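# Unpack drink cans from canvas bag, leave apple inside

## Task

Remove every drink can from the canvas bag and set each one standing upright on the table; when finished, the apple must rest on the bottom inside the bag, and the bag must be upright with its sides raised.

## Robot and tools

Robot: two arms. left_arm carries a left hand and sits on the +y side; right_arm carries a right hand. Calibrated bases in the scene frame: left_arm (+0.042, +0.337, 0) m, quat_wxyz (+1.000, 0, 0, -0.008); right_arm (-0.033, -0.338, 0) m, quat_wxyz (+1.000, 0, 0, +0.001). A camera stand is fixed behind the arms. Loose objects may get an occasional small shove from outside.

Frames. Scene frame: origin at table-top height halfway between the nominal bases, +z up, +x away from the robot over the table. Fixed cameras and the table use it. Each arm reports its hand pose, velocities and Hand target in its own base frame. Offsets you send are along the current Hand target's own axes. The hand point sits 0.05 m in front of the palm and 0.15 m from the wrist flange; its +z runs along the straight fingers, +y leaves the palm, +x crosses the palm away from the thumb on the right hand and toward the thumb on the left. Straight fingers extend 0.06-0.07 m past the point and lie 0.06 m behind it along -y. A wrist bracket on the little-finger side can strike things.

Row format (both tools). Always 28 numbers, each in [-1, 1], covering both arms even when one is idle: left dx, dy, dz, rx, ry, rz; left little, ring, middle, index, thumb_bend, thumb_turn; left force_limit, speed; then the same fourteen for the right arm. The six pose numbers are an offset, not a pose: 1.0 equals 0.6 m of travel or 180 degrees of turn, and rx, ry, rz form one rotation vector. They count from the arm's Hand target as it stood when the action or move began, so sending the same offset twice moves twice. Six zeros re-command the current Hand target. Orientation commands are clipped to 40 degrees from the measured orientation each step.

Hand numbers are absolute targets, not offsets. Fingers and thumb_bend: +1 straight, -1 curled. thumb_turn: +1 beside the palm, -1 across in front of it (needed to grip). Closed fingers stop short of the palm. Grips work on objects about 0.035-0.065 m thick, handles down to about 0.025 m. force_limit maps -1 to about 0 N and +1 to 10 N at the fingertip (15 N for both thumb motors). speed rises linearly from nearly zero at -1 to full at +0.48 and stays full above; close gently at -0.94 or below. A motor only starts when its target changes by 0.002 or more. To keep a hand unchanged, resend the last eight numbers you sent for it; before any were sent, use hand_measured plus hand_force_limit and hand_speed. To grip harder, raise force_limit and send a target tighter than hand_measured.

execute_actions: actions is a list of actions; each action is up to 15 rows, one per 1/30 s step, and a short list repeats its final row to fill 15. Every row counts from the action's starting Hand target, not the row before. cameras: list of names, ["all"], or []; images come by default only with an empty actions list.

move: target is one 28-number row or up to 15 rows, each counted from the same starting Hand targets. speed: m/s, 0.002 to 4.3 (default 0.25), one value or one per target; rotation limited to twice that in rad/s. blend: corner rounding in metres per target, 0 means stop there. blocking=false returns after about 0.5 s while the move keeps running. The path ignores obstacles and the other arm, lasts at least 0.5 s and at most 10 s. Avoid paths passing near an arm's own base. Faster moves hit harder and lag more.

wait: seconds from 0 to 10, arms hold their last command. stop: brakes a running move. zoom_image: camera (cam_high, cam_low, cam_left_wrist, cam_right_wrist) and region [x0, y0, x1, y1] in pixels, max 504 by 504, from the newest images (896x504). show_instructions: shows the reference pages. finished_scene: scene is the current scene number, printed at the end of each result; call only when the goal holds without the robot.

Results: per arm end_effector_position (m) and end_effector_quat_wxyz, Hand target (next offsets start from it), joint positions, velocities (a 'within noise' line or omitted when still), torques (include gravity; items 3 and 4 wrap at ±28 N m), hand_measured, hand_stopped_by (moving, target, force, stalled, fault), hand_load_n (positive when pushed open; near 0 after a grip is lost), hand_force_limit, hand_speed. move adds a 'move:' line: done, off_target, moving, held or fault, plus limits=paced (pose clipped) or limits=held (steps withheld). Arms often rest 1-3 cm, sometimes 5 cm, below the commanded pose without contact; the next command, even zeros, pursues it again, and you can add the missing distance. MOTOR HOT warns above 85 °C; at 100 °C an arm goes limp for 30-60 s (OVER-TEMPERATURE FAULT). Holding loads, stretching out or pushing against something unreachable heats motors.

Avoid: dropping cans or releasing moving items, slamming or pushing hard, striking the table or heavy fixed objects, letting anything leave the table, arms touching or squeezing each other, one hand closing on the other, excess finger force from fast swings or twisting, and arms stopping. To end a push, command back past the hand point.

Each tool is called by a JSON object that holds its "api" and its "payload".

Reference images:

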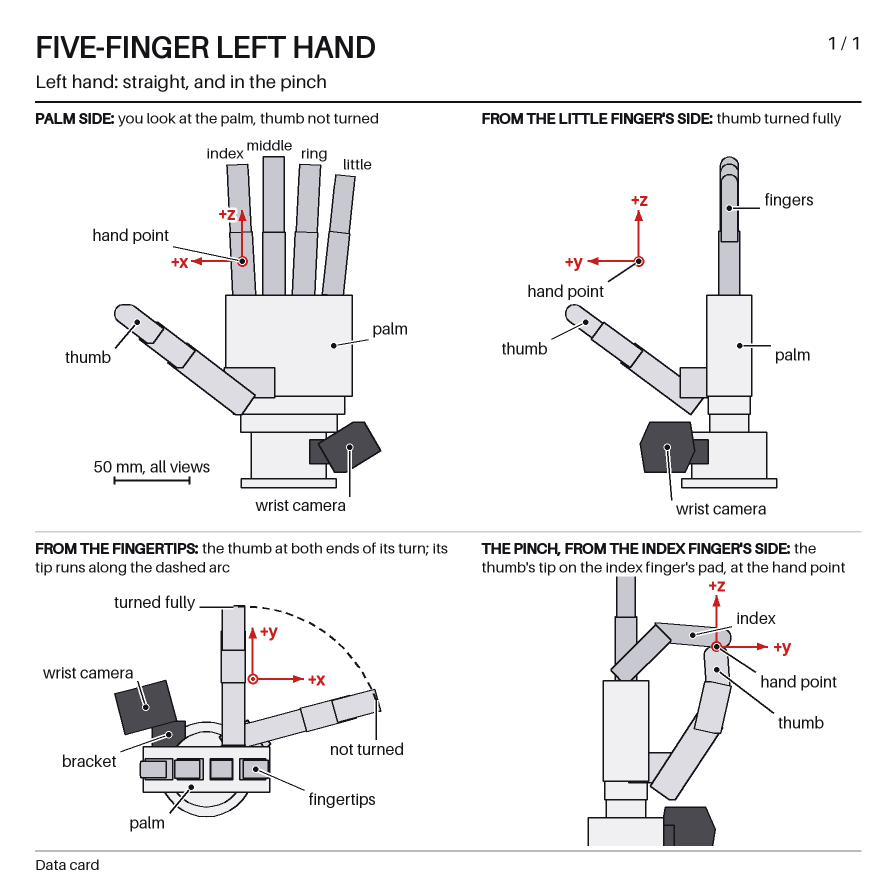

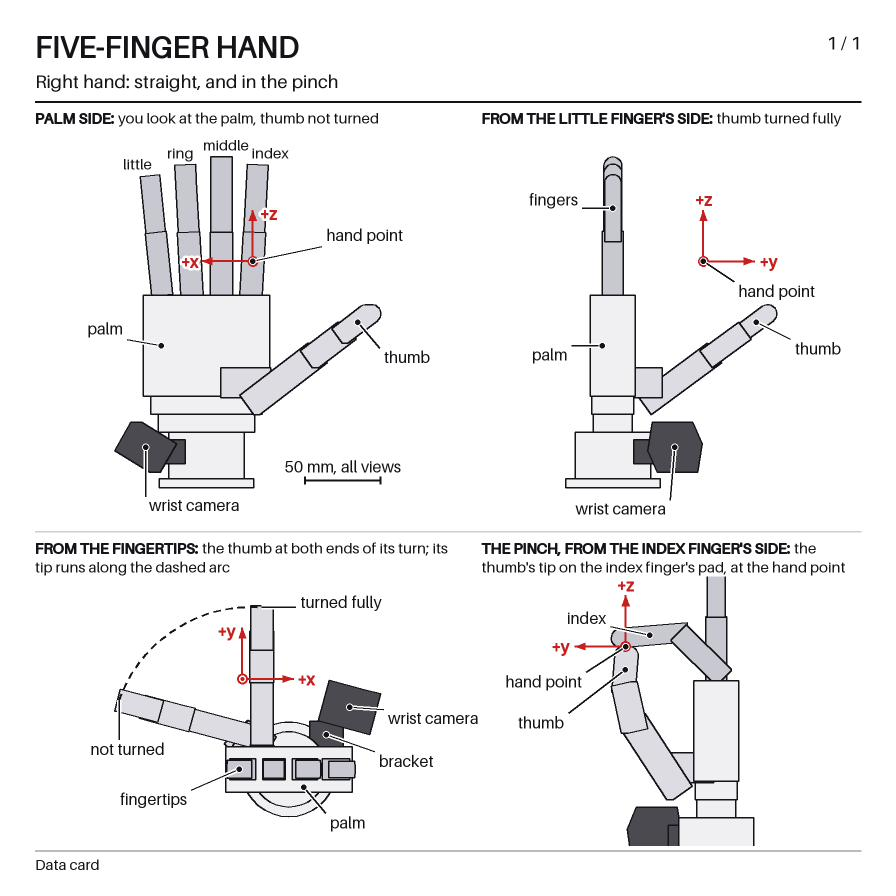

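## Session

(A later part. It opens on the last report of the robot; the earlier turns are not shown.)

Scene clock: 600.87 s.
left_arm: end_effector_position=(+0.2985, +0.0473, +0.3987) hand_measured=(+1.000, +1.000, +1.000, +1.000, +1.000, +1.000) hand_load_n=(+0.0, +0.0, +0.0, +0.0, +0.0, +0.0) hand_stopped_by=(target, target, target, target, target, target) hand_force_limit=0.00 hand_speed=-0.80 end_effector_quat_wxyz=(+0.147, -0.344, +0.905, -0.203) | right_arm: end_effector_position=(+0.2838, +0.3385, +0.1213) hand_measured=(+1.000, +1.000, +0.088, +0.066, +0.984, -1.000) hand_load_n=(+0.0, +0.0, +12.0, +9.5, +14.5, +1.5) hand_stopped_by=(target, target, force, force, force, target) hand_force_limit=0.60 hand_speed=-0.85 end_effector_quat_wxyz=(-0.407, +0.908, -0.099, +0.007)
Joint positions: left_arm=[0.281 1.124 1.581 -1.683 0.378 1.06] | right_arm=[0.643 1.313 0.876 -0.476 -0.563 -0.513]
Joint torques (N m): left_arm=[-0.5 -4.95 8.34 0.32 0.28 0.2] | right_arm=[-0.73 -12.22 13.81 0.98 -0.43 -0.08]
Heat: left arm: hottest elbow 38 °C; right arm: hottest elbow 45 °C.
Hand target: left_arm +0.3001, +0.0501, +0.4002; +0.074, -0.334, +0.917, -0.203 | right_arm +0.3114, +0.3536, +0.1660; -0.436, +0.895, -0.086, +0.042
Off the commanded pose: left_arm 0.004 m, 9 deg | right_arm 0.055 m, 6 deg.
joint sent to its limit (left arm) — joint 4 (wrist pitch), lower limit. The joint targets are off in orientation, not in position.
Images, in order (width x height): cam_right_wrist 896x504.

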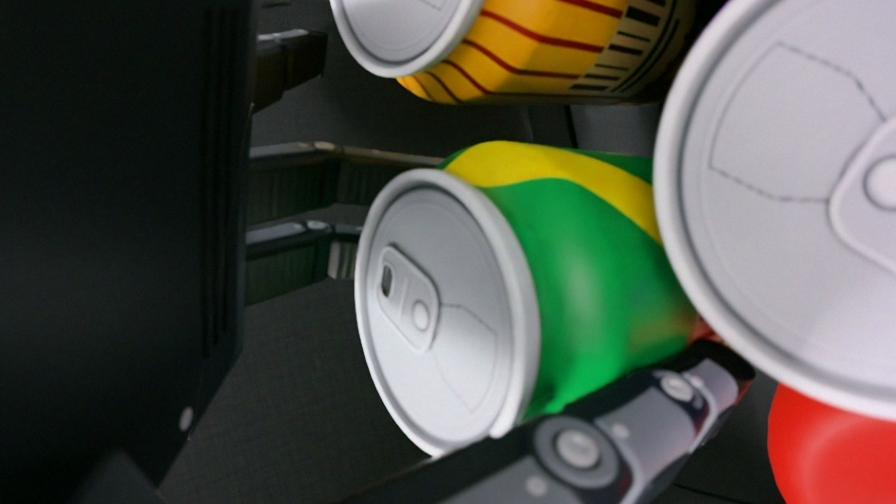

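{"api": "move", "payload": {"target": [0,0,0,0,0,0,1,1,1,1,1,1,0,-0.8,0,-0.308,-0.241,0,0,0,1,1,-0.31,-0.31,0.30,-1,0.6,-0.85], "cameras": ["cam_right_wrist","cam_high"], "speed": 0.1}}

Scene clock: 609.83 s.
left_arm: end_effector_position=(+0.2985, +0.0473, +0.3987) hand_measured=(+1.000, +1.000, +1.000, +1.000, +1.000, +1.000) hand_load_n=(+0.0, +0.0, +0.0, +0.0, +0.0, +0.0) hand_stopped_by=(target, target, target, target, target, target) hand_force_limit=0.00 hand_speed=-0.80 end_effector_quat_wxyz=(+0.147, -0.344, +0.905, -0.203) | right_arm: end_effector_position=(+0.2997, +0.3492, +0.3580) hand_measured=(+1.000, +1.000, +0.088, +0.066, +0.984, -1.000) hand_load_n=(+0.0, +0.0, +12.0, +9.0, +14.5, +0.5) hand_stopped_by=(target, target, force, force, force, target) hand_force_limit=0.60 hand_speed=-0.85 end_effector_quat_wxyz=(-0.410, +0.907, -0.098, +0.013)
Joint positions: left_arm=[0.281 1.124 1.581 -1.683 0.378 1.06] | right_arm=[0.642 1.281 1.479 -1.099 -0.56 -0.515]
Joint torques (N m): left_arm=[-0.62 -5.13 8.35 0.38 0.28 0.21] | right_arm=[-0.73 -11.11 14.84 1.02 -0.55 -0.07]
Heat: left arm: hottest elbow 38 °C; right arm: hottest elbow 45 °C.
Hand target: left_arm +0.3001, +0.0501, +0.4002; +0.074, -0.334, +0.917, -0.203 | right_arm +0.3114, +0.3533, +0.4004; -0.436, +0.895, -0.086, +0.042
Off the commanded pose: left_arm 0.004 m, 9 deg | right_arm 0.044 m, 5 deg.
joint sent to its limit (left arm) — joint 4 (wrist pitch), lower limit. The joint targets are off in orientation, not in position.
move: off_target (left_arm, right_arm)
Images, in order (width x height): cam_high 896x504, cam_right_wrist 896x504.

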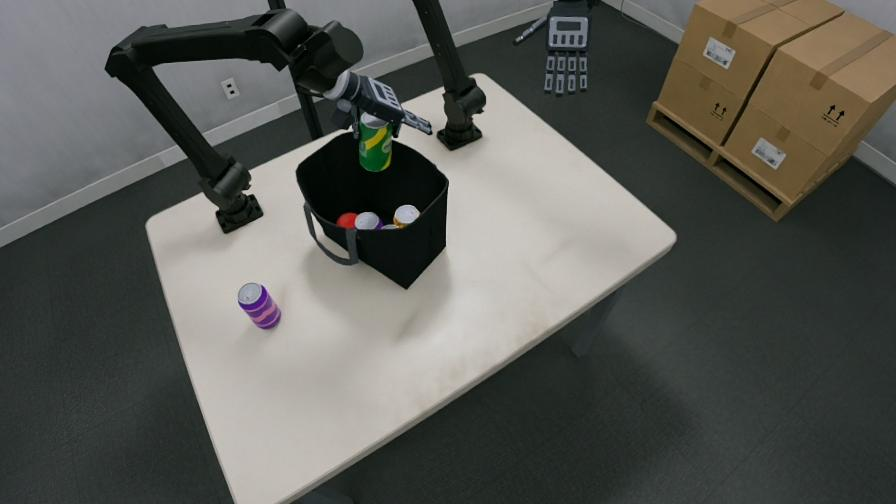

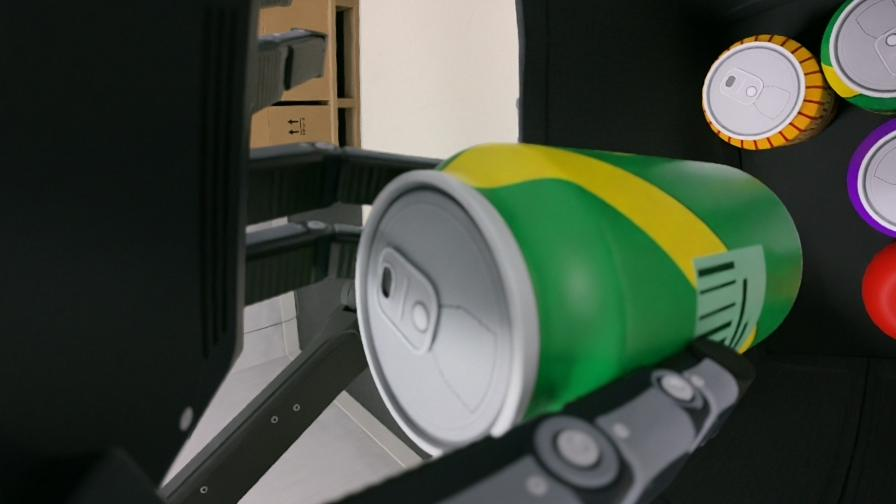

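{"api": "move", "payload": {"target": [[0,0,0,0,0,0,1,1,1,1,1,1,0,-0.8,0.398,0.3534,-0.452,0,0.1007,0.0787,1,1,-0.31,-0.31,0.30,-1,0.6,-0.85],[0,0,0,0,0,0,1,1,1,1,1,1,0,-0.8,0.398,0.708,-0.1748,0,0.1007,0.0787,1,1,-0.31,-0.31,0.30,-1,0.6,-0.85]], "cameras": ["cam_low"], "speed": 0.18}}

{"api": "zoom_image", "payload": {"camera": "cam_low", "region": [300, 190, 440, 330]}}

Scene clock: 632.13 s.
left_arm: end_effector_position=(+0.2985, +0.0473, +0.3987) hand_measured=(+1.000, +1.000, +1.000, +1.000, +1.000, +1.000) hand_load_n=(+0.0, +0.0, +0.5, +0.0, +0.0, +0.0) hand_stopped_by=(target, target, target, target, target, target) hand_force_limit=0.00 hand_speed=-0.80 end_effector_quat_wxyz=(+0.147, -0.344, +0.905, -0.203) | right_arm: end_effector_position=(+0.4761, -0.0305, +0.1215) hand_measured=(+1.000, +1.000, +0.088, +0.066, +0.984, -1.000) hand_load_n=(+0.0, +0.0, +11.5, +9.0, +14.5, +0.5) hand_stopped_by=(target, target, force, force, force, target) hand_force_limit=0.60 hand_speed=-0.85 end_effector_quat_wxyz=(-0.415, +0.862, -0.268, +0.116)
Joint positions: left_arm=[0.281 1.124 1.581 -1.683 0.378 1.06] | right_arm=[-0.314 1.573 1.172 -0.863 -0.851 -1.142]
Joint torques (N m): left_arm=[-0.5 -5.25 8.4 0.35 0.28 0.21] | right_arm=[0.09 -15.44 7.76 1.21 -0.91 0.04]
Heat: left arm: hottest elbow 38 °C; right arm: hottest elbow 48 °C.
Hand target: left_arm +0.3001, +0.0501, +0.4002; +0.074, -0.334, +0.917, -0.203 | right_arm +0.4802, -0.0299, +0.1303; -0.419, +0.860, -0.263, +0.128
Off the commanded pose: left_arm 0.004 m, 9 deg | right_arm 0.010 m, 2 deg.
joint sent to its limit (left arm) — joint 4 (wrist pitch), lower limit. The joint targets are off in orientation, not in position.
move: off_target (left_arm)
Images, in order (width x height): cam_low 896x504.

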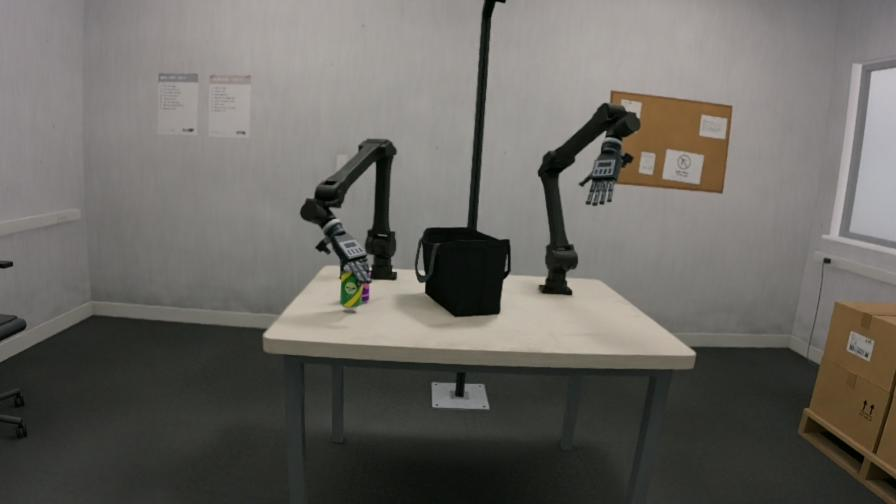

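Scaled by 3.600 from the camera's 896x504 image, which has a finer 1280x720 frame.

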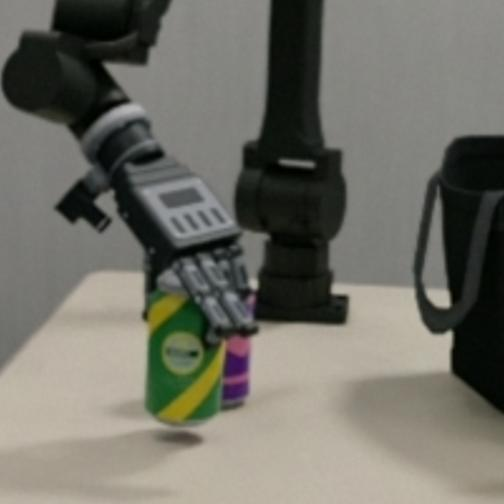

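{"api": "execute_actions", "payload": {"actions": [[[0,0,0,0,0,0,1,1,1,1,1,1,0,-0.8,0,0.0079,0.0062,0,0,0,1,1,-0.31,-0.31,0.30,-1,0.6,-0.85]],[[0,0,0,0,0,0,1,1,1,1,1,1,0,-0.8,0,0.0079,0.0062,0,0,0,1,1,-0.31,-0.31,0.30,-1,0.6,-0.85]],[[0,0,0,0,0,0,1,1,1,1,1,1,0,-0.8,0,0.0053,0.0041,0,0,0,1,1,-0.31,-0.31,0.30,-1,0.6,-0.85]],[[0,0,0,0,0,0,1,1,1,1,1,1,0,-0.8,0,0.0040,0.0031,0,0,0,1,1,-0.31,-0.31,0.30,-1,0.6,-0.85]]], "cameras": ["cam_low"]}}

{"api": "zoom_image", "payload": {"camera": "cam_low", "region": [300, 190, 440, 330]}}

Scene clock: 642.60 s.
left_arm: end_effector_position=(+0.2985, +0.0473, +0.3987) hand_measured=(+1.000, +1.000, +1.000, +1.000, +1.000, +1.000) hand_load_n=(+0.0, -0.5, +0.0, +0.0, +0.0, +0.0) hand_stopped_by=(target, target, target, target, target, target) hand_force_limit=0.00 hand_speed=-0.80 end_effector_quat_wxyz=(+0.147, -0.344, +0.905, -0.203) | right_arm: end_effector_position=(+0.4789, -0.0314, +0.1105) hand_measured=(+1.000, +1.000, +0.088, +0.066, +0.984, -1.000) hand_load_n=(+0.0, +0.0, +12.0, +9.0, +15.0, +1.0) hand_stopped_by=(target, target, force, force, force, target) hand_force_limit=0.60 hand_speed=-0.85 end_effector_quat_wxyz=(-0.415, +0.862, -0.264, +0.124)
Joint positions: left_arm=[0.281 1.124 1.581 -1.683 0.378 1.06] | right_arm=[-0.314 1.581 1.15 -0.813 -0.851 -1.142]
Joint torques (N m): left_arm=[-0.38 -5.01 8.32 0.4 0.3 0.23] | right_arm=[0.21 -14.27 7.09 1.25 -0.91 0.04]
Heat: left arm: hottest elbow 38 °C; right arm: hottest elbow 46 °C.
Hand target: left_arm +0.3001, +0.0501, +0.4002; +0.074, -0.334, +0.917, -0.203 | right_arm +0.4802, -0.0299, +0.1111; -0.419, +0.860, -0.263, +0.128
Off the commanded pose: left_arm 0.004 m, 9 deg | right_arm 0.002 m, 1 deg.
joint sent to its limit (left arm) — joint 4 (wrist pitch), lower limit. The joint targets are off in orientation, not in position.
Images, in order (width x height): cam_low 896x504.

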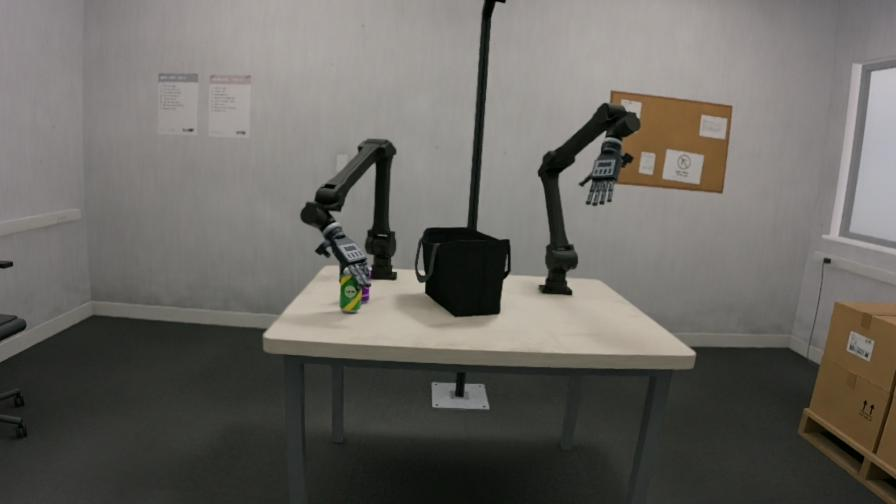

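Scaled by 3.600 from the camera's 896x504 image, which has a finer 1280x720 frame.

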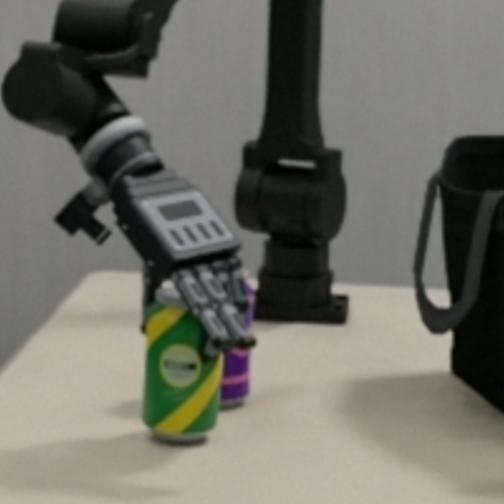

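{"api": "execute_actions", "payload": {"actions": [[[0,0,0,0,0,0,1,1,1,1,1,1,0,-0.8,0,0,0,0,0,0,1,1,0.13,0.1,1,-1,0.4,-0.85]],[[0,0,0,0,0,0,1,1,1,1,1,1,0,-0.8,0,0,0,0,0,0,1,1,0.6,0.6,1,-1,0.4,-0.6]],[[0,0,0,0,0,0,1,1,1,1,1,1,0,-0.8,0,0,0,0,0,0,1,1,1,1,1,-1,0.4,-0.3]],[[0,0,0,0,0,0,1,1,1,1,1,1,0,-0.8,0,0,0,0,0,0,1,1,1,1,1,-1,0.4,-0.3]]], "cameras": ["cam_low","cam_right_wrist"]}}

Scene clock: 658.30 s.
left_arm: end_effector_position=(+0.2985, +0.0473, +0.3987) hand_measured=(+1.000, +1.000, +1.000, +1.000, +1.000, +1.000) hand_load_n=(+0.0, +0.0, +0.0, +0.0, +0.0, -0.5) hand_stopped_by=(target, target, target, target, target, target) hand_force_limit=0.00 hand_speed=-0.80 end_effector_quat_wxyz=(+0.147, -0.344, +0.905, -0.203) | right_arm: end_effector_position=(+0.4794, -0.0310, +0.1117) hand_measured=(+1.000, +1.000, +1.000, +1.000, +1.000, -1.000) hand_load_n=(+0.0, +0.0, -0.5, -0.5, +0.0, +0.0) hand_stopped_by=(target, target, target, target, target, target) hand_force_limit=0.40 hand_speed=-0.30 end_effector_quat_wxyz=(-0.418, +0.861, -0.263, +0.125)
Joint positions: left_arm=[0.281 1.124 1.581 -1.683 0.378 1.06] | right_arm=[-0.315 1.58 1.15 -0.811 -0.857 -1.141]
Joint torques (N m): left_arm=[-0.67 -5.19 8.24 0.32 0.25 0.22] | right_arm=[0.26 -14.21 7.09 1.22 -0.72 0.05]
Heat: left arm: hottest elbow 38 °C; right arm: hottest elbow 43 °C.
Hand target: left_arm +0.3001, +0.0501, +0.4002; +0.074, -0.334, +0.917, -0.203 | right_arm +0.4802, -0.0299, +0.1112; -0.419, +0.860, -0.263, +0.128
Off the commanded pose: left_arm 0.004 m, 9 deg | right_arm 0.001 m, 0 deg.
joint sent to its limit (left arm) — joint 4 (wrist pitch), lower limit. The joint targets are off in orientation, not in position.
Images, in order (width x height): cam_low 896x504, cam_right_wrist 896x504.

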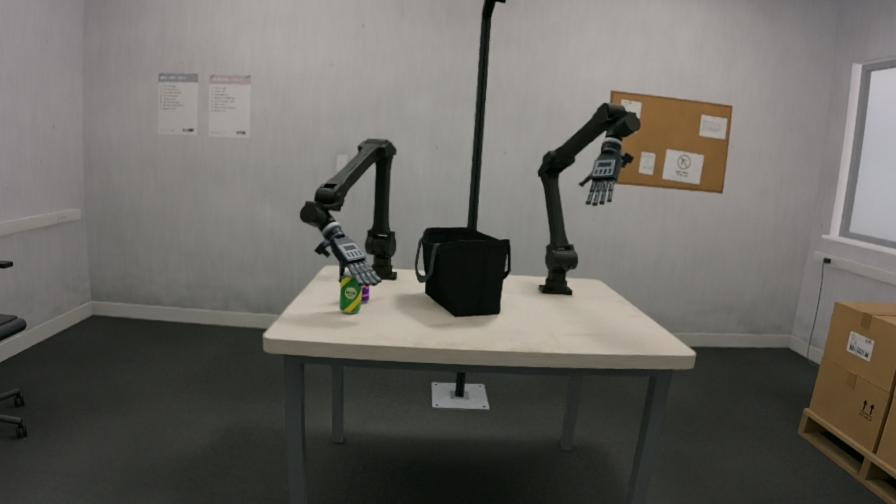

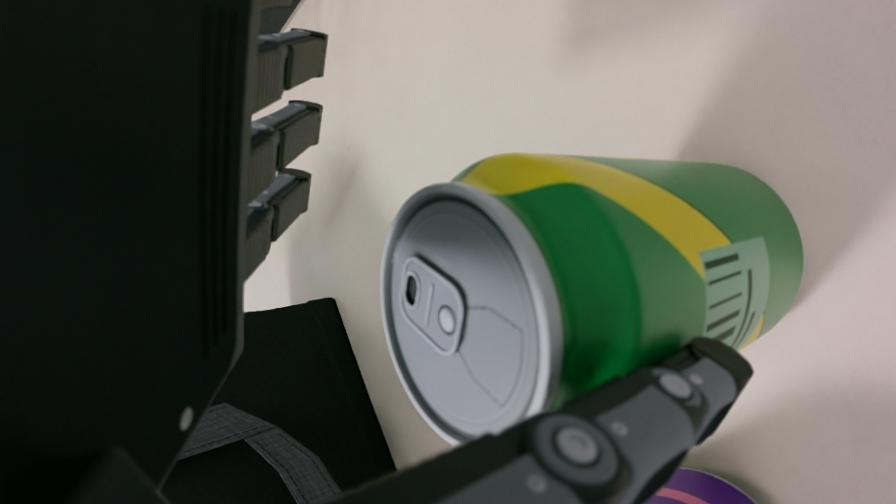

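{"api": "move", "payload": {"target": [[0,0,0,0,0,0,1,1,1,1,1,1,0,-0.8,0,-0.3,-0.2345,0,0,0,1,1,1,1,1,-1,0.4,-0.3],[0,0,0,0,0,0,1,1,1,1,1,1,0,-0.8,-0.535,-0.5785,0.1446,0,0.0919,0.0719,0.3,0.3,0.3,0.3,1,-1,0.4,-0.3],[0,0,0,0,0,0,1,1,1,1,1,1,0,-0.8,-0.535,-0.4078,0.2781,0,0.0919,0.0719,0.3,0.3,0.3,0.3,1,-1,0.4,-0.3]], "cameras": ["cam_low","cam_right_wrist","cam_high"], "speed": [0.15,0.25,0.15]}}

Scene clock: 702.43 s.
left_arm: end_effector_position=(+0.2985, +0.0473, +0.3987) hand_measured=(+1.000, +1.000, +1.000, +1.000, +1.000, +1.000) hand_load_n=(+0.0, +0.0, +0.0, +0.0, +0.0, +0.0) hand_stopped_by=(target, target, target, target, target, target) hand_force_limit=0.00 hand_speed=-0.80 end_effector_quat_wxyz=(+0.147, -0.344, +0.905, -0.203) | right_arm: end_effector_position=(+0.3719, +0.3816, +0.2091) hand_measured=(+0.300, +0.300, +0.300, +0.300, +1.000, -1.000) hand_load_n=(+0.0, +0.0, +0.0, +0.0, +0.0, +0.0) hand_stopped_by=(target, target, target, target, target, target) hand_force_limit=0.40 hand_speed=-0.30 end_effector_quat_wxyz=(-0.389, +0.799, -0.411, +0.204)
Joint positions: left_arm=[0.281 1.124 1.581 -1.683 0.378 1.06] | right_arm=[0.779 1.295 1.053 -0.426 0.131 0.095]
Joint torques (N m): left_arm=[-0.62 -4.89 8.32 0.39 0.29 0.2] | right_arm=[0.44 -10.17 7.82 2.07 0.08 0.09]
Heat: left arm: hottest elbow 38 °C; right arm: hottest elbow 40 °C.
Hand target: left_arm +0.3001, +0.0501, +0.4002; +0.074, -0.334, +0.917, -0.203 | right_arm +0.3717, +0.3836, +0.2014; -0.389, +0.797, -0.415, +0.202
Off the commanded pose: left_arm 0.004 m, 9 deg | right_arm 0.008 m, 1 deg.
joint sent to its limit (left arm) — joint 4 (wrist pitch), lower limit. The joint targets are off in orientation, not in position.
move: off_target (left_arm); target 2's new numbers were sent with right_arm's hand 0.035 m and 4 deg from that target
Images, in order (width x height): cam_high 896x504, cam_low 896x504, cam_right_wrist 896x504.

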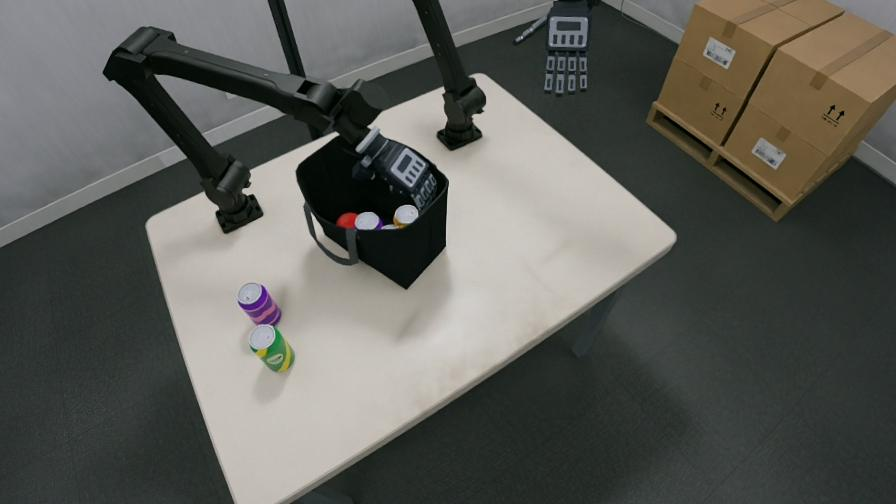

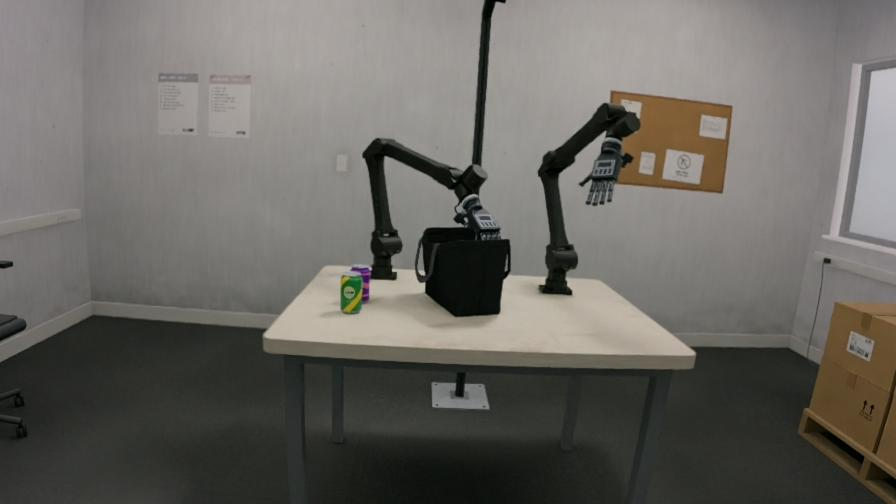

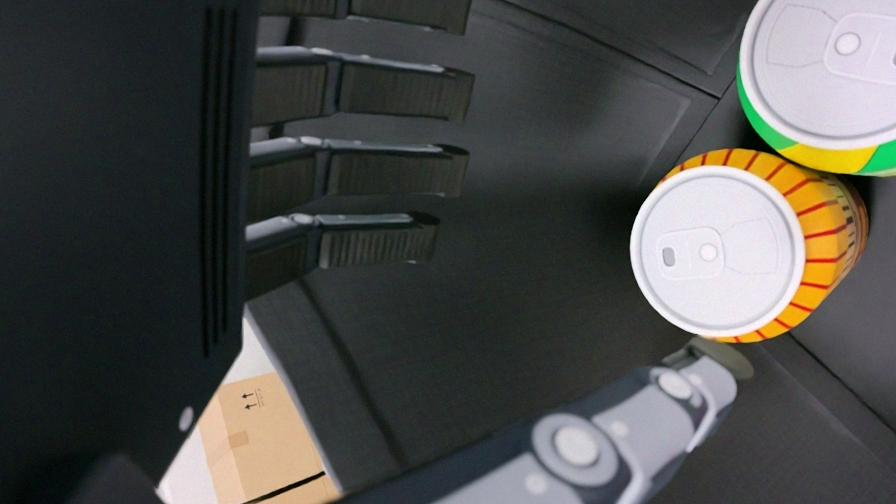

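{"api": "move", "payload": {"target": [0,0,0,0,0,0,1,1,1,1,1,1,0,-0.8,0.0237,0.1702,0.1,0,0,0,0.3,0.3,0.3,0.3,1,-1,0.4,-0.3], "cameras": ["cam_right_wrist"], "speed": 0.1}}

{"api": "move", "payload": {"target": [0,0,0,0,0,0,1,1,1,1,1,1,0,-0.8,-0.0072,-0.0627,-0.0065,0,0,0,0.4,0.4,0.4,0.4,1,-1,0.4,-0.3], "cameras": ["cam_right_wrist"], "speed": 0.08}}

Scene clock: 722.57 s.
left_arm: end_effector_position=(+0.2985, +0.0473, +0.3987) hand_measured=(+1.000, +1.000, +1.000, +1.000, +1.000, +1.000) hand_load_n=(+0.0, +0.0, +0.0, +0.0, +0.0, +0.0) hand_stopped_by=(target, target, target, target, target, target) hand_force_limit=0.00 hand_speed=-0.80 end_effector_quat_wxyz=(+0.147, -0.344, +0.905, -0.203) | right_arm: end_effector_position=(+0.3648, +0.3680, +0.0932) hand_measured=(+0.300, +0.300, +0.300, +0.300, +1.000, -1.000) hand_load_n=(+0.0, +0.0, +0.0, +0.0, +0.0, +0.0) hand_stopped_by=(target, target, target, target, target, target) hand_force_limit=0.40 hand_speed=-0.30 end_effector_quat_wxyz=(-0.393, +0.796, -0.413, +0.201)
Joint positions: left_arm=[0.281 1.124 1.581 -1.683 0.378 1.06] | right_arm=[0.763 1.389 0.806 -0.078 0.114 0.095]
Joint torques (N m): left_arm=[-0.26 -5.19 8.32 0.32 0.27 0.19] | right_arm=[-0.79 -9.82 6.76 2.03 -0.11 -0.11]
Heat: left arm: hottest elbow 38 °C; right arm: hottest elbow 39 °C.
Hand target: left_arm +0.3001, +0.0501, +0.4002; +0.074, -0.334, +0.917, -0.203 | right_arm +0.3670, +0.3629, +0.0840; -0.389, +0.797, -0.415, +0.202
Off the commanded pose: left_arm 0.004 m, 9 deg | right_arm 0.011 m, 1 deg.
joint sent to its limit (left arm) — joint 4 (wrist pitch), lower limit. The joint targets are off in orientation, not in position.
move: off_target (left_arm, right_arm)
Images, in order (width x height): cam_right_wrist 896x504.

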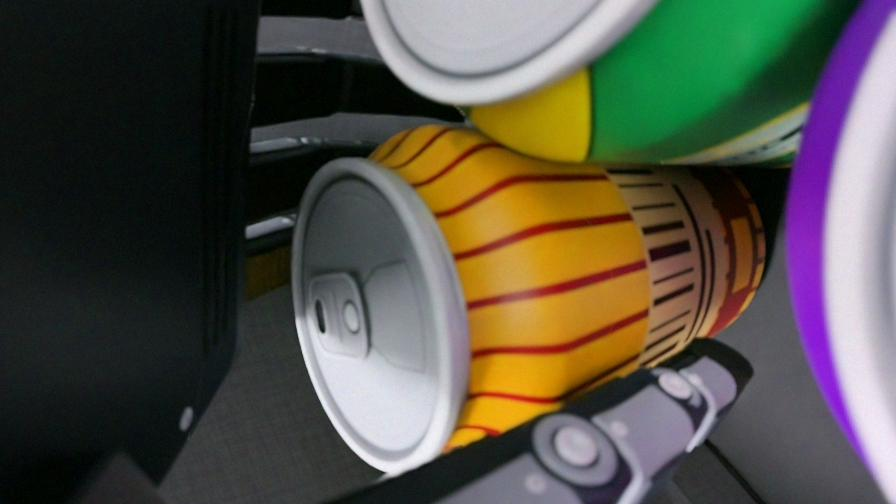

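Scene clock: 723.67 s.
left_arm: end_effector_position=(+0.2985, +0.0473, +0.3987) hand_measured=(+1.000, +1.000, +1.000, +1.000, +1.000, +1.000) hand_load_n=(+0.0, +0.0, +0.0, +0.0, +0.0, +0.0) hand_stopped_by=(target, target, target, target, target, target) hand_force_limit=0.00 hand_speed=-0.80 end_effector_quat_wxyz=(+0.147, -0.344, +0.905, -0.203) | right_arm: end_effector_position=(+0.3648, +0.3680, +0.0987) hand_measured=(+0.400, +0.400, +0.400, +0.400, +1.000, -1.000) hand_load_n=(+0.0, +0.0, +0.0, -0.5, +0.0, +0.0) hand_stopped_by=(target, target, target, target, target, target) hand_force_limit=0.40 hand_speed=-0.30 end_effector_quat_wxyz=(-0.378, +0.803, -0.416, +0.196)
Joint positions: left_arm=[0.281 1.124 1.581 -1.683 0.378 1.06] | right_arm=[0.763 1.389 0.842 -0.148 0.114 0.095]
Joint torques (N m): left_arm=[-0.44 -5.3 8.28 0.35 0.27 0.21] | right_arm=[-0.5 -10.05 11.62 1.02 -0.01 -0.09]
Heat: left arm: hottest elbow 38 °C; right arm: hottest elbow 39 °C.
Hand target: left_arm +0.3001, +0.0501, +0.4002; +0.074, -0.334, +0.917, -0.203 | right_arm +0.3809, +0.3780, +0.1160; -0.389, +0.797, -0.415, +0.202
Off the commanded pose: left_arm 0.004 m, 9 deg | right_arm 0.026 m, 2 deg.
joint sent to its limit (left arm) — joint 4 (wrist pitch), lower limit. The joint targets are off in orientation, not in position.
move: off_target (left_arm, right_arm)
Images, in order (width x height): cam_right_wrist 896x504.

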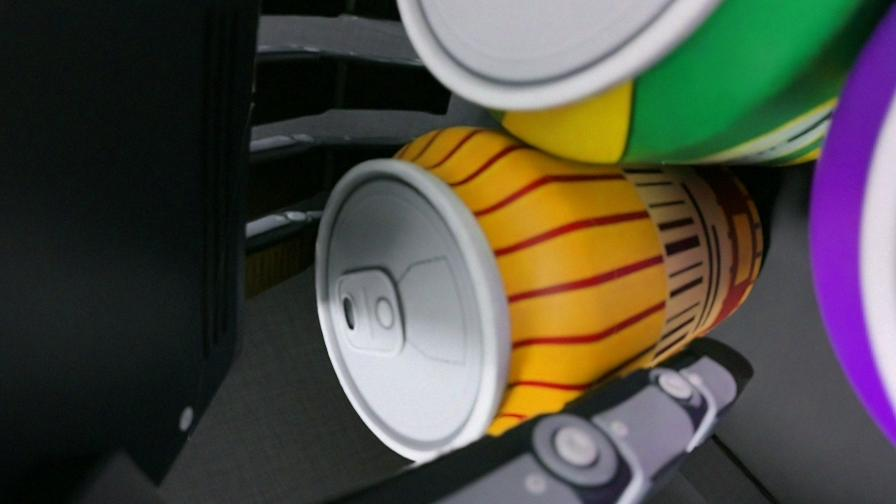

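{"api": "execute_actions", "payload": {"actions": [[[0,0,0,0,0,0,1,1,1,1,1,1,0,-0.8,0,0,0,0,0,0,0.3,0.3,-0.2,-0.2,1,-1,0.2,-0.75]],[[0,0,0,0,0,0,1,1,1,1,1,1,0,-0.8,0,0,0,0,0,0,0.3,0.3,-0.2,-0.2,1,-1,0.2,-0.88]],[[0,0,0,0,0,0,1,1,1,1,1,1,0,-0.8,0,0,0,0,0,0,0.3,0.3,-0.2,-0.2,1,-1,0.2,-0.88]],[[0,0,0,0,0,0,1,1,1,1,1,1,0,-0.8,0,0,0,0,0,0,0.3,0.3,-0.2,-0.2,1,-1,0.2,-0.88]],[[0,0,0,0,0,0,1,1,1,1,1,1,0,-0.8,0,0,0,0,0,0,0.3,0.3,-0.21,-0.21,0.4,-1,0.5,-0.88]],[[0,0,0,0,0,0,1,1,1,1,1,1,0,-0.8,0,0,0,0,0,0,0.3,0.3,-0.22,-0.22,0.39,-1,0.5,-0.88]]], "cameras": ["cam_right_wrist"]}}

Scene clock: 738.67 s.
left_arm: end_effector_position=(+0.2985, +0.0473, +0.3987) hand_measured=(+1.000, +1.000, +1.000, +1.000, +1.000, +1.000) hand_load_n=(+0.0, +0.0, +0.0, +0.0, +0.0, +0.0) hand_stopped_by=(target, target, target, target, target, target) hand_force_limit=0.00 hand_speed=-0.80 end_effector_quat_wxyz=(+0.147, -0.344, +0.905, -0.203) | right_arm: end_effector_position=(+0.3648, +0.3680, +0.0989) hand_measured=(+0.300, +0.300, +0.128, +0.092, +0.986, -1.000) hand_load_n=(+0.0, +0.0, +9.0, +9.0, +12.0, +0.0) hand_stopped_by=(target, target, force, force, force, target) hand_force_limit=0.50 hand_speed=-0.88 end_effector_quat_wxyz=(-0.378, +0.804, -0.416, +0.196)
Joint positions: left_arm=[0.281 1.124 1.581 -1.683 0.378 1.06] | right_arm=[0.763 1.389 0.842 -0.15 0.114 0.095]
Joint torques (N m): left_arm=[-0.5 -5.19 8.25 0.36 0.28 0.21] | right_arm=[-0.5 -10.17 11.58 1.06 -0.01 -0.09]
Heat: left arm: hottest elbow 38 °C; right arm: hottest elbow 40 °C.
Hand target: left_arm +0.3001, +0.0501, +0.4002; +0.074, -0.334, +0.917, -0.203 | right_arm +0.3810, +0.3780, +0.1161; -0.389, +0.797, -0.415, +0.202
Off the commanded pose: left_arm 0.004 m, 9 deg | right_arm 0.026 m, 2 deg.
joint sent to its limit (left arm) — joint 4 (wrist pitch), lower limit. The joint targets are off in orientation, not in position.
Images, in order (width x height): cam_right_wrist 896x504.

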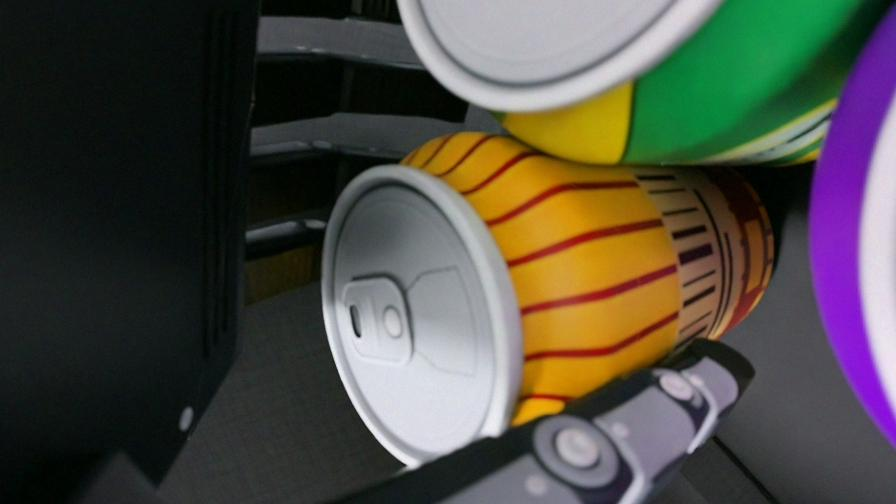

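{"api": "execute_actions", "payload": {"actions": [[[0,0,0,0,0,0,1,1,1,1,1,1,0,-0.8,0,-0.0105,-0.0082,0,0,0,0.3,0.3,-0.25,-0.25,0.36,-1,0.6,-0.88]],[[0,0,0,0,0,0,1,1,1,1,1,1,0,-0.8,0,-0.0105,-0.0082,0,0,0,0.3,0.3,-0.26,-0.26,0.35,-1,0.6,-0.88]],[[0,0,0,0,0,0,1,1,1,1,1,1,0,-0.8,0,-0.0105,-0.0082,0,0,0,0.3,0.3,-0.27,-0.27,0.34,-1,0.6,-0.88]],[[0,0,0,0,0,0,1,1,1,1,1,1,0,-0.8,0,-0.0105,-0.0082,0,0,0,0.3,0.3,-0.28,-0.28,0.33,-1,0.6,-0.88]],[[0,0,0,0,0,0,1,1,1,1,1,1,0,-0.8,0,-0.0105,-0.0082,0,0,0,0.3,0.3,-0.29,-0.29,0.32,-1,0.6,-0.88]],[[0,0,0,0,0,0,1,1,1,1,1,1,0,-0.8,0,-0.0105,-0.0082,0,0,0,0.3,0.3,-0.30,-0.30,0.31,-1,0.6,-0.88]]], "cameras": ["cam_right_wrist"]}}

Scene clock: 753.07 s.
left_arm: end_effector_position=(+0.2985, +0.0473, +0.3987) hand_measured=(+1.000, +1.000, +1.000, +1.000, +1.000, +1.000) hand_load_n=(+0.0, +0.0, +0.0, +0.0, +0.0, +0.0) hand_stopped_by=(target, target, target, target, target, target) hand_force_limit=0.00 hand_speed=-0.80 end_effector_quat_wxyz=(+0.147, -0.344, +0.905, -0.203) | right_arm: end_effector_position=(+0.3542, +0.3578, +0.1098) hand_measured=(+0.300, +0.300, +0.104, +0.066, +0.974, -1.000) hand_load_n=(+0.0, +0.0, +7.5, +11.5, +15.0, +0.5) hand_stopped_by=(target, target, force, force, force, target) hand_force_limit=0.60 hand_speed=-0.88 end_effector_quat_wxyz=(-0.344, +0.819, -0.421, +0.184)
Joint positions: left_arm=[0.281 1.124 1.581 -1.683 0.378 1.06] | right_arm=[0.763 1.362 0.887 -0.3 0.114 0.095]
Joint torques (N m): left_arm=[-0.5 -5.07 8.25 0.28 0.28 0.21] | right_arm=[-0.38 -13.57 14.05 1.31 0.01 -0.09]
Heat: left arm: hottest elbow 38 °C; right arm: hottest elbow 42 °C.
Hand target: left_arm +0.3001, +0.0501, +0.4002; +0.074, -0.334, +0.917, -0.203 | right_arm +0.3810, +0.3780, +0.1640; -0.389, +0.797, -0.415, +0.202
Off the commanded pose: left_arm 0.004 m, 9 deg | right_arm 0.064 m, 6 deg.
joint sent to its limit (left arm) — joint 4 (wrist pitch), lower limit. The joint targets are off in orientation, not in position.
Images, in order (width x height): cam_right_wrist 896x504.

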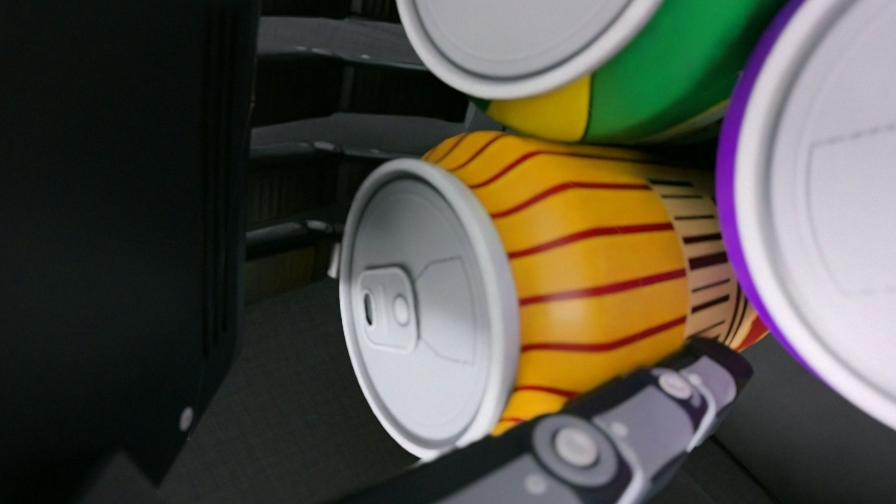

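{"api": "execute_actions", "payload": {"actions": [[[0,0,0,0,0,0,1,1,1,1,1,1,0,-0.8,0,-0.0131,-0.0103,0,0,0,0.3,0.3,-0.31,-0.31,0.30,-1,0.6,-0.88]],[[0,0,0,0,0,0,1,1,1,1,1,1,0,-0.8,0,-0.0131,-0.0103,0,0,0,0.3,0.3,-0.32,-0.32,0.30,-1,0.6,-0.88]],[[0,0,0,0,0,0,1,1,1,1,1,1,0,-0.8,0,-0.0131,-0.0103,0,0,0,0.3,0.3,-0.33,-0.33,0.30,-1,0.6,-0.88]],[[0,0,0,0,0,0,1,1,1,1,1,1,0,-0.8,0,-0.0131,-0.0103,0,0,0,0.3,0.3,-0.34,-0.34,0.30,-1,0.6,-0.88]]], "cameras": ["cam_right_wrist"]}}

Scene clock: 762.17 s.
left_arm: end_effector_position=(+0.2985, +0.0473, +0.3987) hand_measured=(+1.000, +1.000, +1.000, +1.000, +1.000, +1.000) hand_load_n=(+0.0, +0.0, +0.0, +0.0, +0.0, -0.5) hand_stopped_by=(target, target, target, target, target, target) hand_force_limit=0.00 hand_speed=-0.80 end_effector_quat_wxyz=(+0.147, -0.344, +0.905, -0.203) | right_arm: end_effector_position=(+0.3565, +0.3601, +0.1481) hand_measured=(+0.300, +0.300, +0.096, +0.066, +0.974, -1.000) hand_load_n=(+0.0, +0.0, +11.5, +10.0, +16.5, +0.5) hand_stopped_by=(target, target, force, force, force, target) hand_force_limit=0.60 hand_speed=-0.88 end_effector_quat_wxyz=(-0.344, +0.819, -0.421, +0.184)
Joint positions: left_arm=[0.281 1.124 1.581 -1.683 0.378 1.06] | right_arm=[0.763 1.326 0.963 -0.412 0.114 0.095]
Joint torques (N m): left_arm=[-0.5 -5.13 8.21 0.31 0.27 0.21] | right_arm=[-0.38 -13.22 14.54 1.32 0.01 -0.09]
Heat: left arm: hottest elbow 38 °C; right arm: hottest elbow 43 °C.
Hand target: left_arm +0.3001, +0.0501, +0.4002; +0.074, -0.334, +0.917, -0.203 | right_arm +0.3809, +0.3779, +0.2039; -0.389, +0.797, -0.415, +0.202
Off the commanded pose: left_arm 0.004 m, 9 deg | right_arm 0.063 m, 6 deg.
joint sent to its limit (left arm) — joint 4 (wrist pitch), lower limit. The joint targets are off in orientation, not in position.
Images, in order (width x height): cam_right_wrist 896x504.

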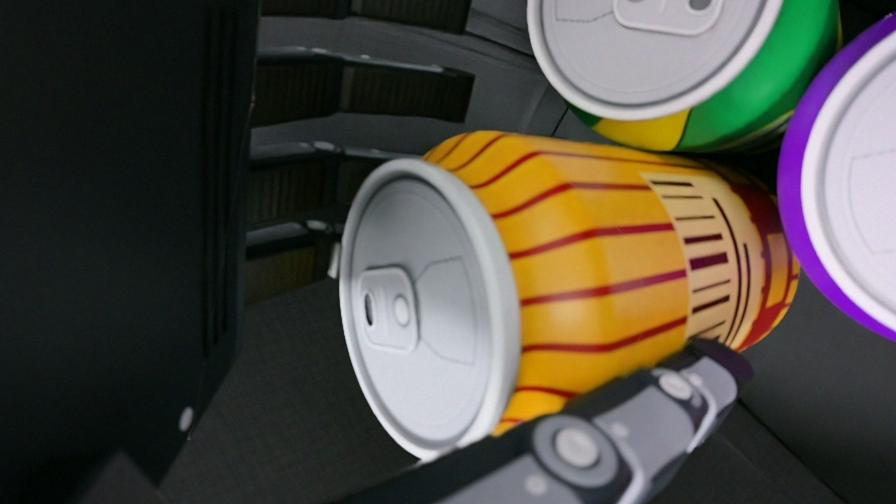

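{"api": "move", "payload": {"target": [0,0,0,0,0,0,1,1,1,1,1,1,0,-0.8,0,-0.2706,-0.2115,0,0,0,0.3,0.3,-0.35,-0.35,0.29,-1,0.6,-0.88], "cameras": ["cam_right_wrist","cam_high"], "speed": 0.12}}

Scene clock: 770.77 s.
left_arm: end_effector_position=(+0.2985, +0.0473, +0.3987) hand_measured=(+1.000, +1.000, +1.000, +1.000, +1.000, +1.000) hand_load_n=(+0.0, +0.0, +0.0, +0.0, +0.0, +0.0) hand_stopped_by=(target, target, target, target, target, target) hand_force_limit=0.00 hand_speed=-0.80 end_effector_quat_wxyz=(+0.147, -0.344, +0.905, -0.203) | right_arm: end_effector_position=(+0.3699, +0.3728, +0.3587) hand_measured=(+0.300, +0.300, +0.096, +0.066, +0.974, -1.000) hand_load_n=(+0.5, +0.0, +10.5, +10.0, +16.5, +0.5) hand_stopped_by=(target, target, force, force, force, target) hand_force_limit=0.60 hand_speed=-0.88 end_effector_quat_wxyz=(-0.350, +0.816, -0.420, +0.186)
Joint positions: left_arm=[0.281 1.124 1.581 -1.683 0.378 1.06] | right_arm=[0.763 1.319 1.511 -0.954 0.114 0.095]
Joint torques (N m): left_arm=[-0.44 -4.95 8.29 0.36 0.31 0.19] | right_arm=[-0.44 -12.34 15.2 1.32 0 -0.09]
Heat: left arm: hottest elbow 38 °C; right arm: hottest elbow 46 °C.
Hand target: left_arm +0.3001, +0.0501, +0.4002; +0.074, -0.334, +0.917, -0.203 | right_arm +0.3811, +0.3778, +0.4100; -0.389, +0.797, -0.415, +0.202
Off the commanded pose: left_arm 0.004 m, 9 deg | right_arm 0.053 m, 5 deg.
joint sent to its limit (left arm) — joint 4 (wrist pitch), lower limit. The joint targets are off in orientation, not in position.
move: off_target (left_arm, right_arm)
Images, in order (width x height): cam_high 896x504, cam_right_wrist 896x504.

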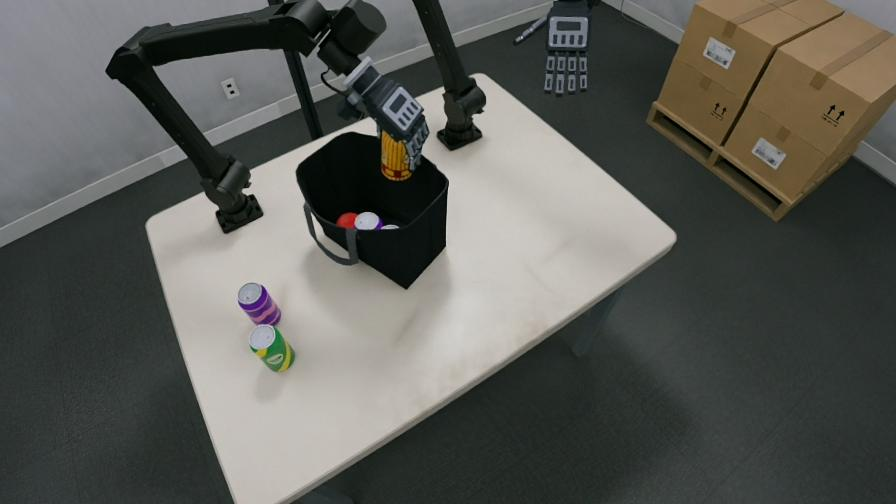

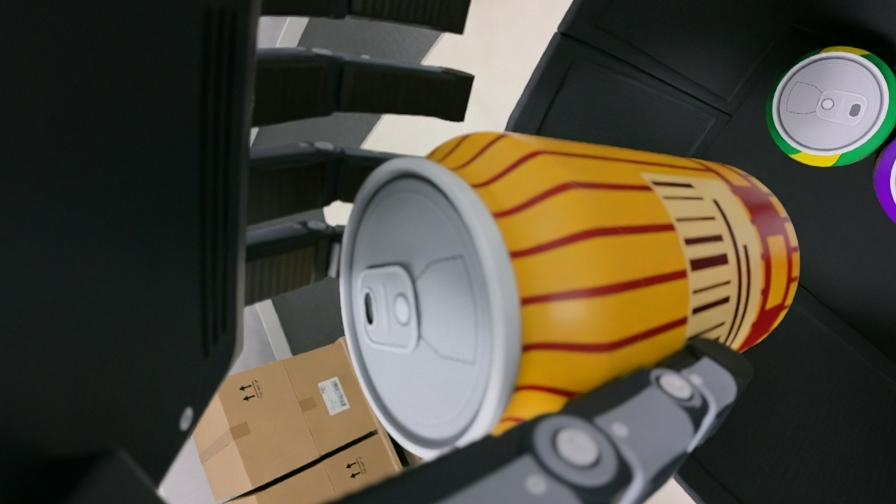

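{"api": "move", "payload": {"target": [[0,0,0,0,0,0,1,1,1,1,1,1,0,-0.8,0.5138,0.0726,-0.0929,-0.02,0,0,0.3,0.3,-0.35,-0.35,0.29,-1,0.6,-0.88],[0,0,0,0,0,0,1,1,1,1,1,1,0,-0.8,0.5138,0.4272,0.1843,-0.02,0,0,0.3,0.3,-0.35,-0.35,0.29,-1,0.6,-0.88]], "cameras": ["cam_low"], "speed": 0.18}}

{"api": "zoom_image", "payload": {"camera": "cam_low", "region": [320, 200, 460, 340]}}

Scene clock: 793.27 s.
left_arm: end_effector_position=(+0.2985, +0.0473, +0.3987) hand_measured=(+1.000, +1.000, +1.000, +1.000, +1.000, +1.000) hand_load_n=(+0.0, +0.0, +0.0, +0.0, +0.0, +0.0) hand_stopped_by=(target, target, target, target, target, target) hand_force_limit=0.00 hand_speed=-0.80 end_effector_quat_wxyz=(+0.147, -0.344, +0.905, -0.203) | right_arm: end_effector_position=(+0.4925, +0.0842, +0.1268) hand_measured=(+0.300, +0.300, +0.096, +0.066, +0.974, -1.000) hand_load_n=(+0.0, +0.0, +10.5, +10.0, +16.5, +0.5) hand_stopped_by=(target, target, force, force, force, target) hand_force_limit=0.60 hand_speed=-0.88 end_effector_quat_wxyz=(-0.352, +0.813, -0.431, +0.171)
Joint positions: left_arm=[0.281 1.124 1.581 -1.683 0.378 1.06] | right_arm=[0 1.427 1.012 -0.458 -0.438 -0.435]
Joint torques (N m): left_arm=[-0.62 -4.89 8.31 0.35 0.27 0.18] | right_arm=[0.09 -13.68 8.46 2.14 -0.53 -0.05]
Heat: left arm: hottest elbow 38 °C; right arm: hottest elbow 53 °C.
Hand target: left_arm +0.3001, +0.0501, +0.4002; +0.074, -0.334, +0.917, -0.203 | right_arm +0.5000, +0.0849, +0.1398; -0.364, +0.809, -0.421, +0.189
Off the commanded pose: left_arm 0.004 m, 9 deg | right_arm 0.015 m, 3 deg.
joint sent to its limit (left arm) — joint 4 (wrist pitch), lower limit. The joint targets are off in orientation, not in position.
move: off_target (left_arm, right_arm)
Images, in order (width x height): cam_low 896x504.

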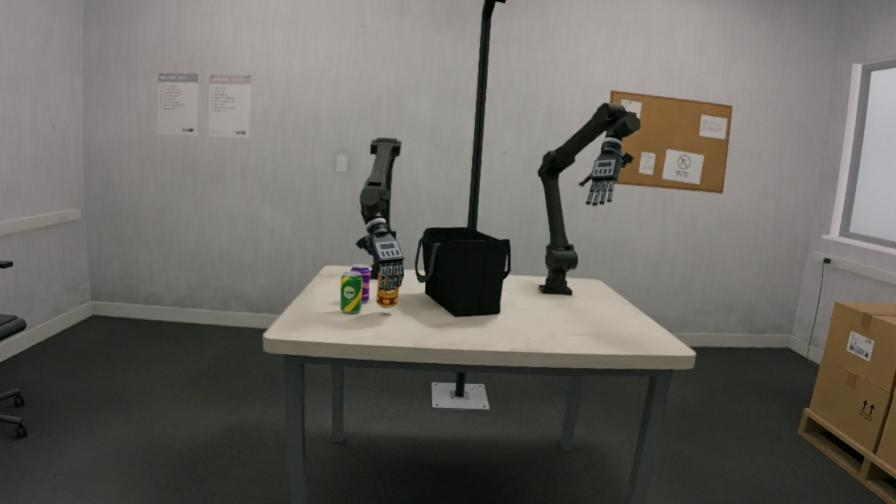

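Scaled by 3.600 from the camera's 896x504 image, which has a finer 1280x720 frame.

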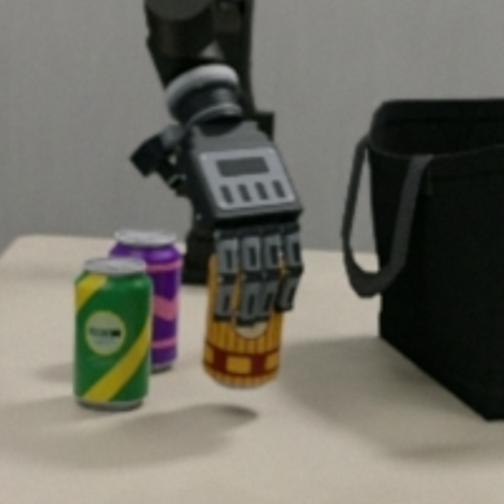

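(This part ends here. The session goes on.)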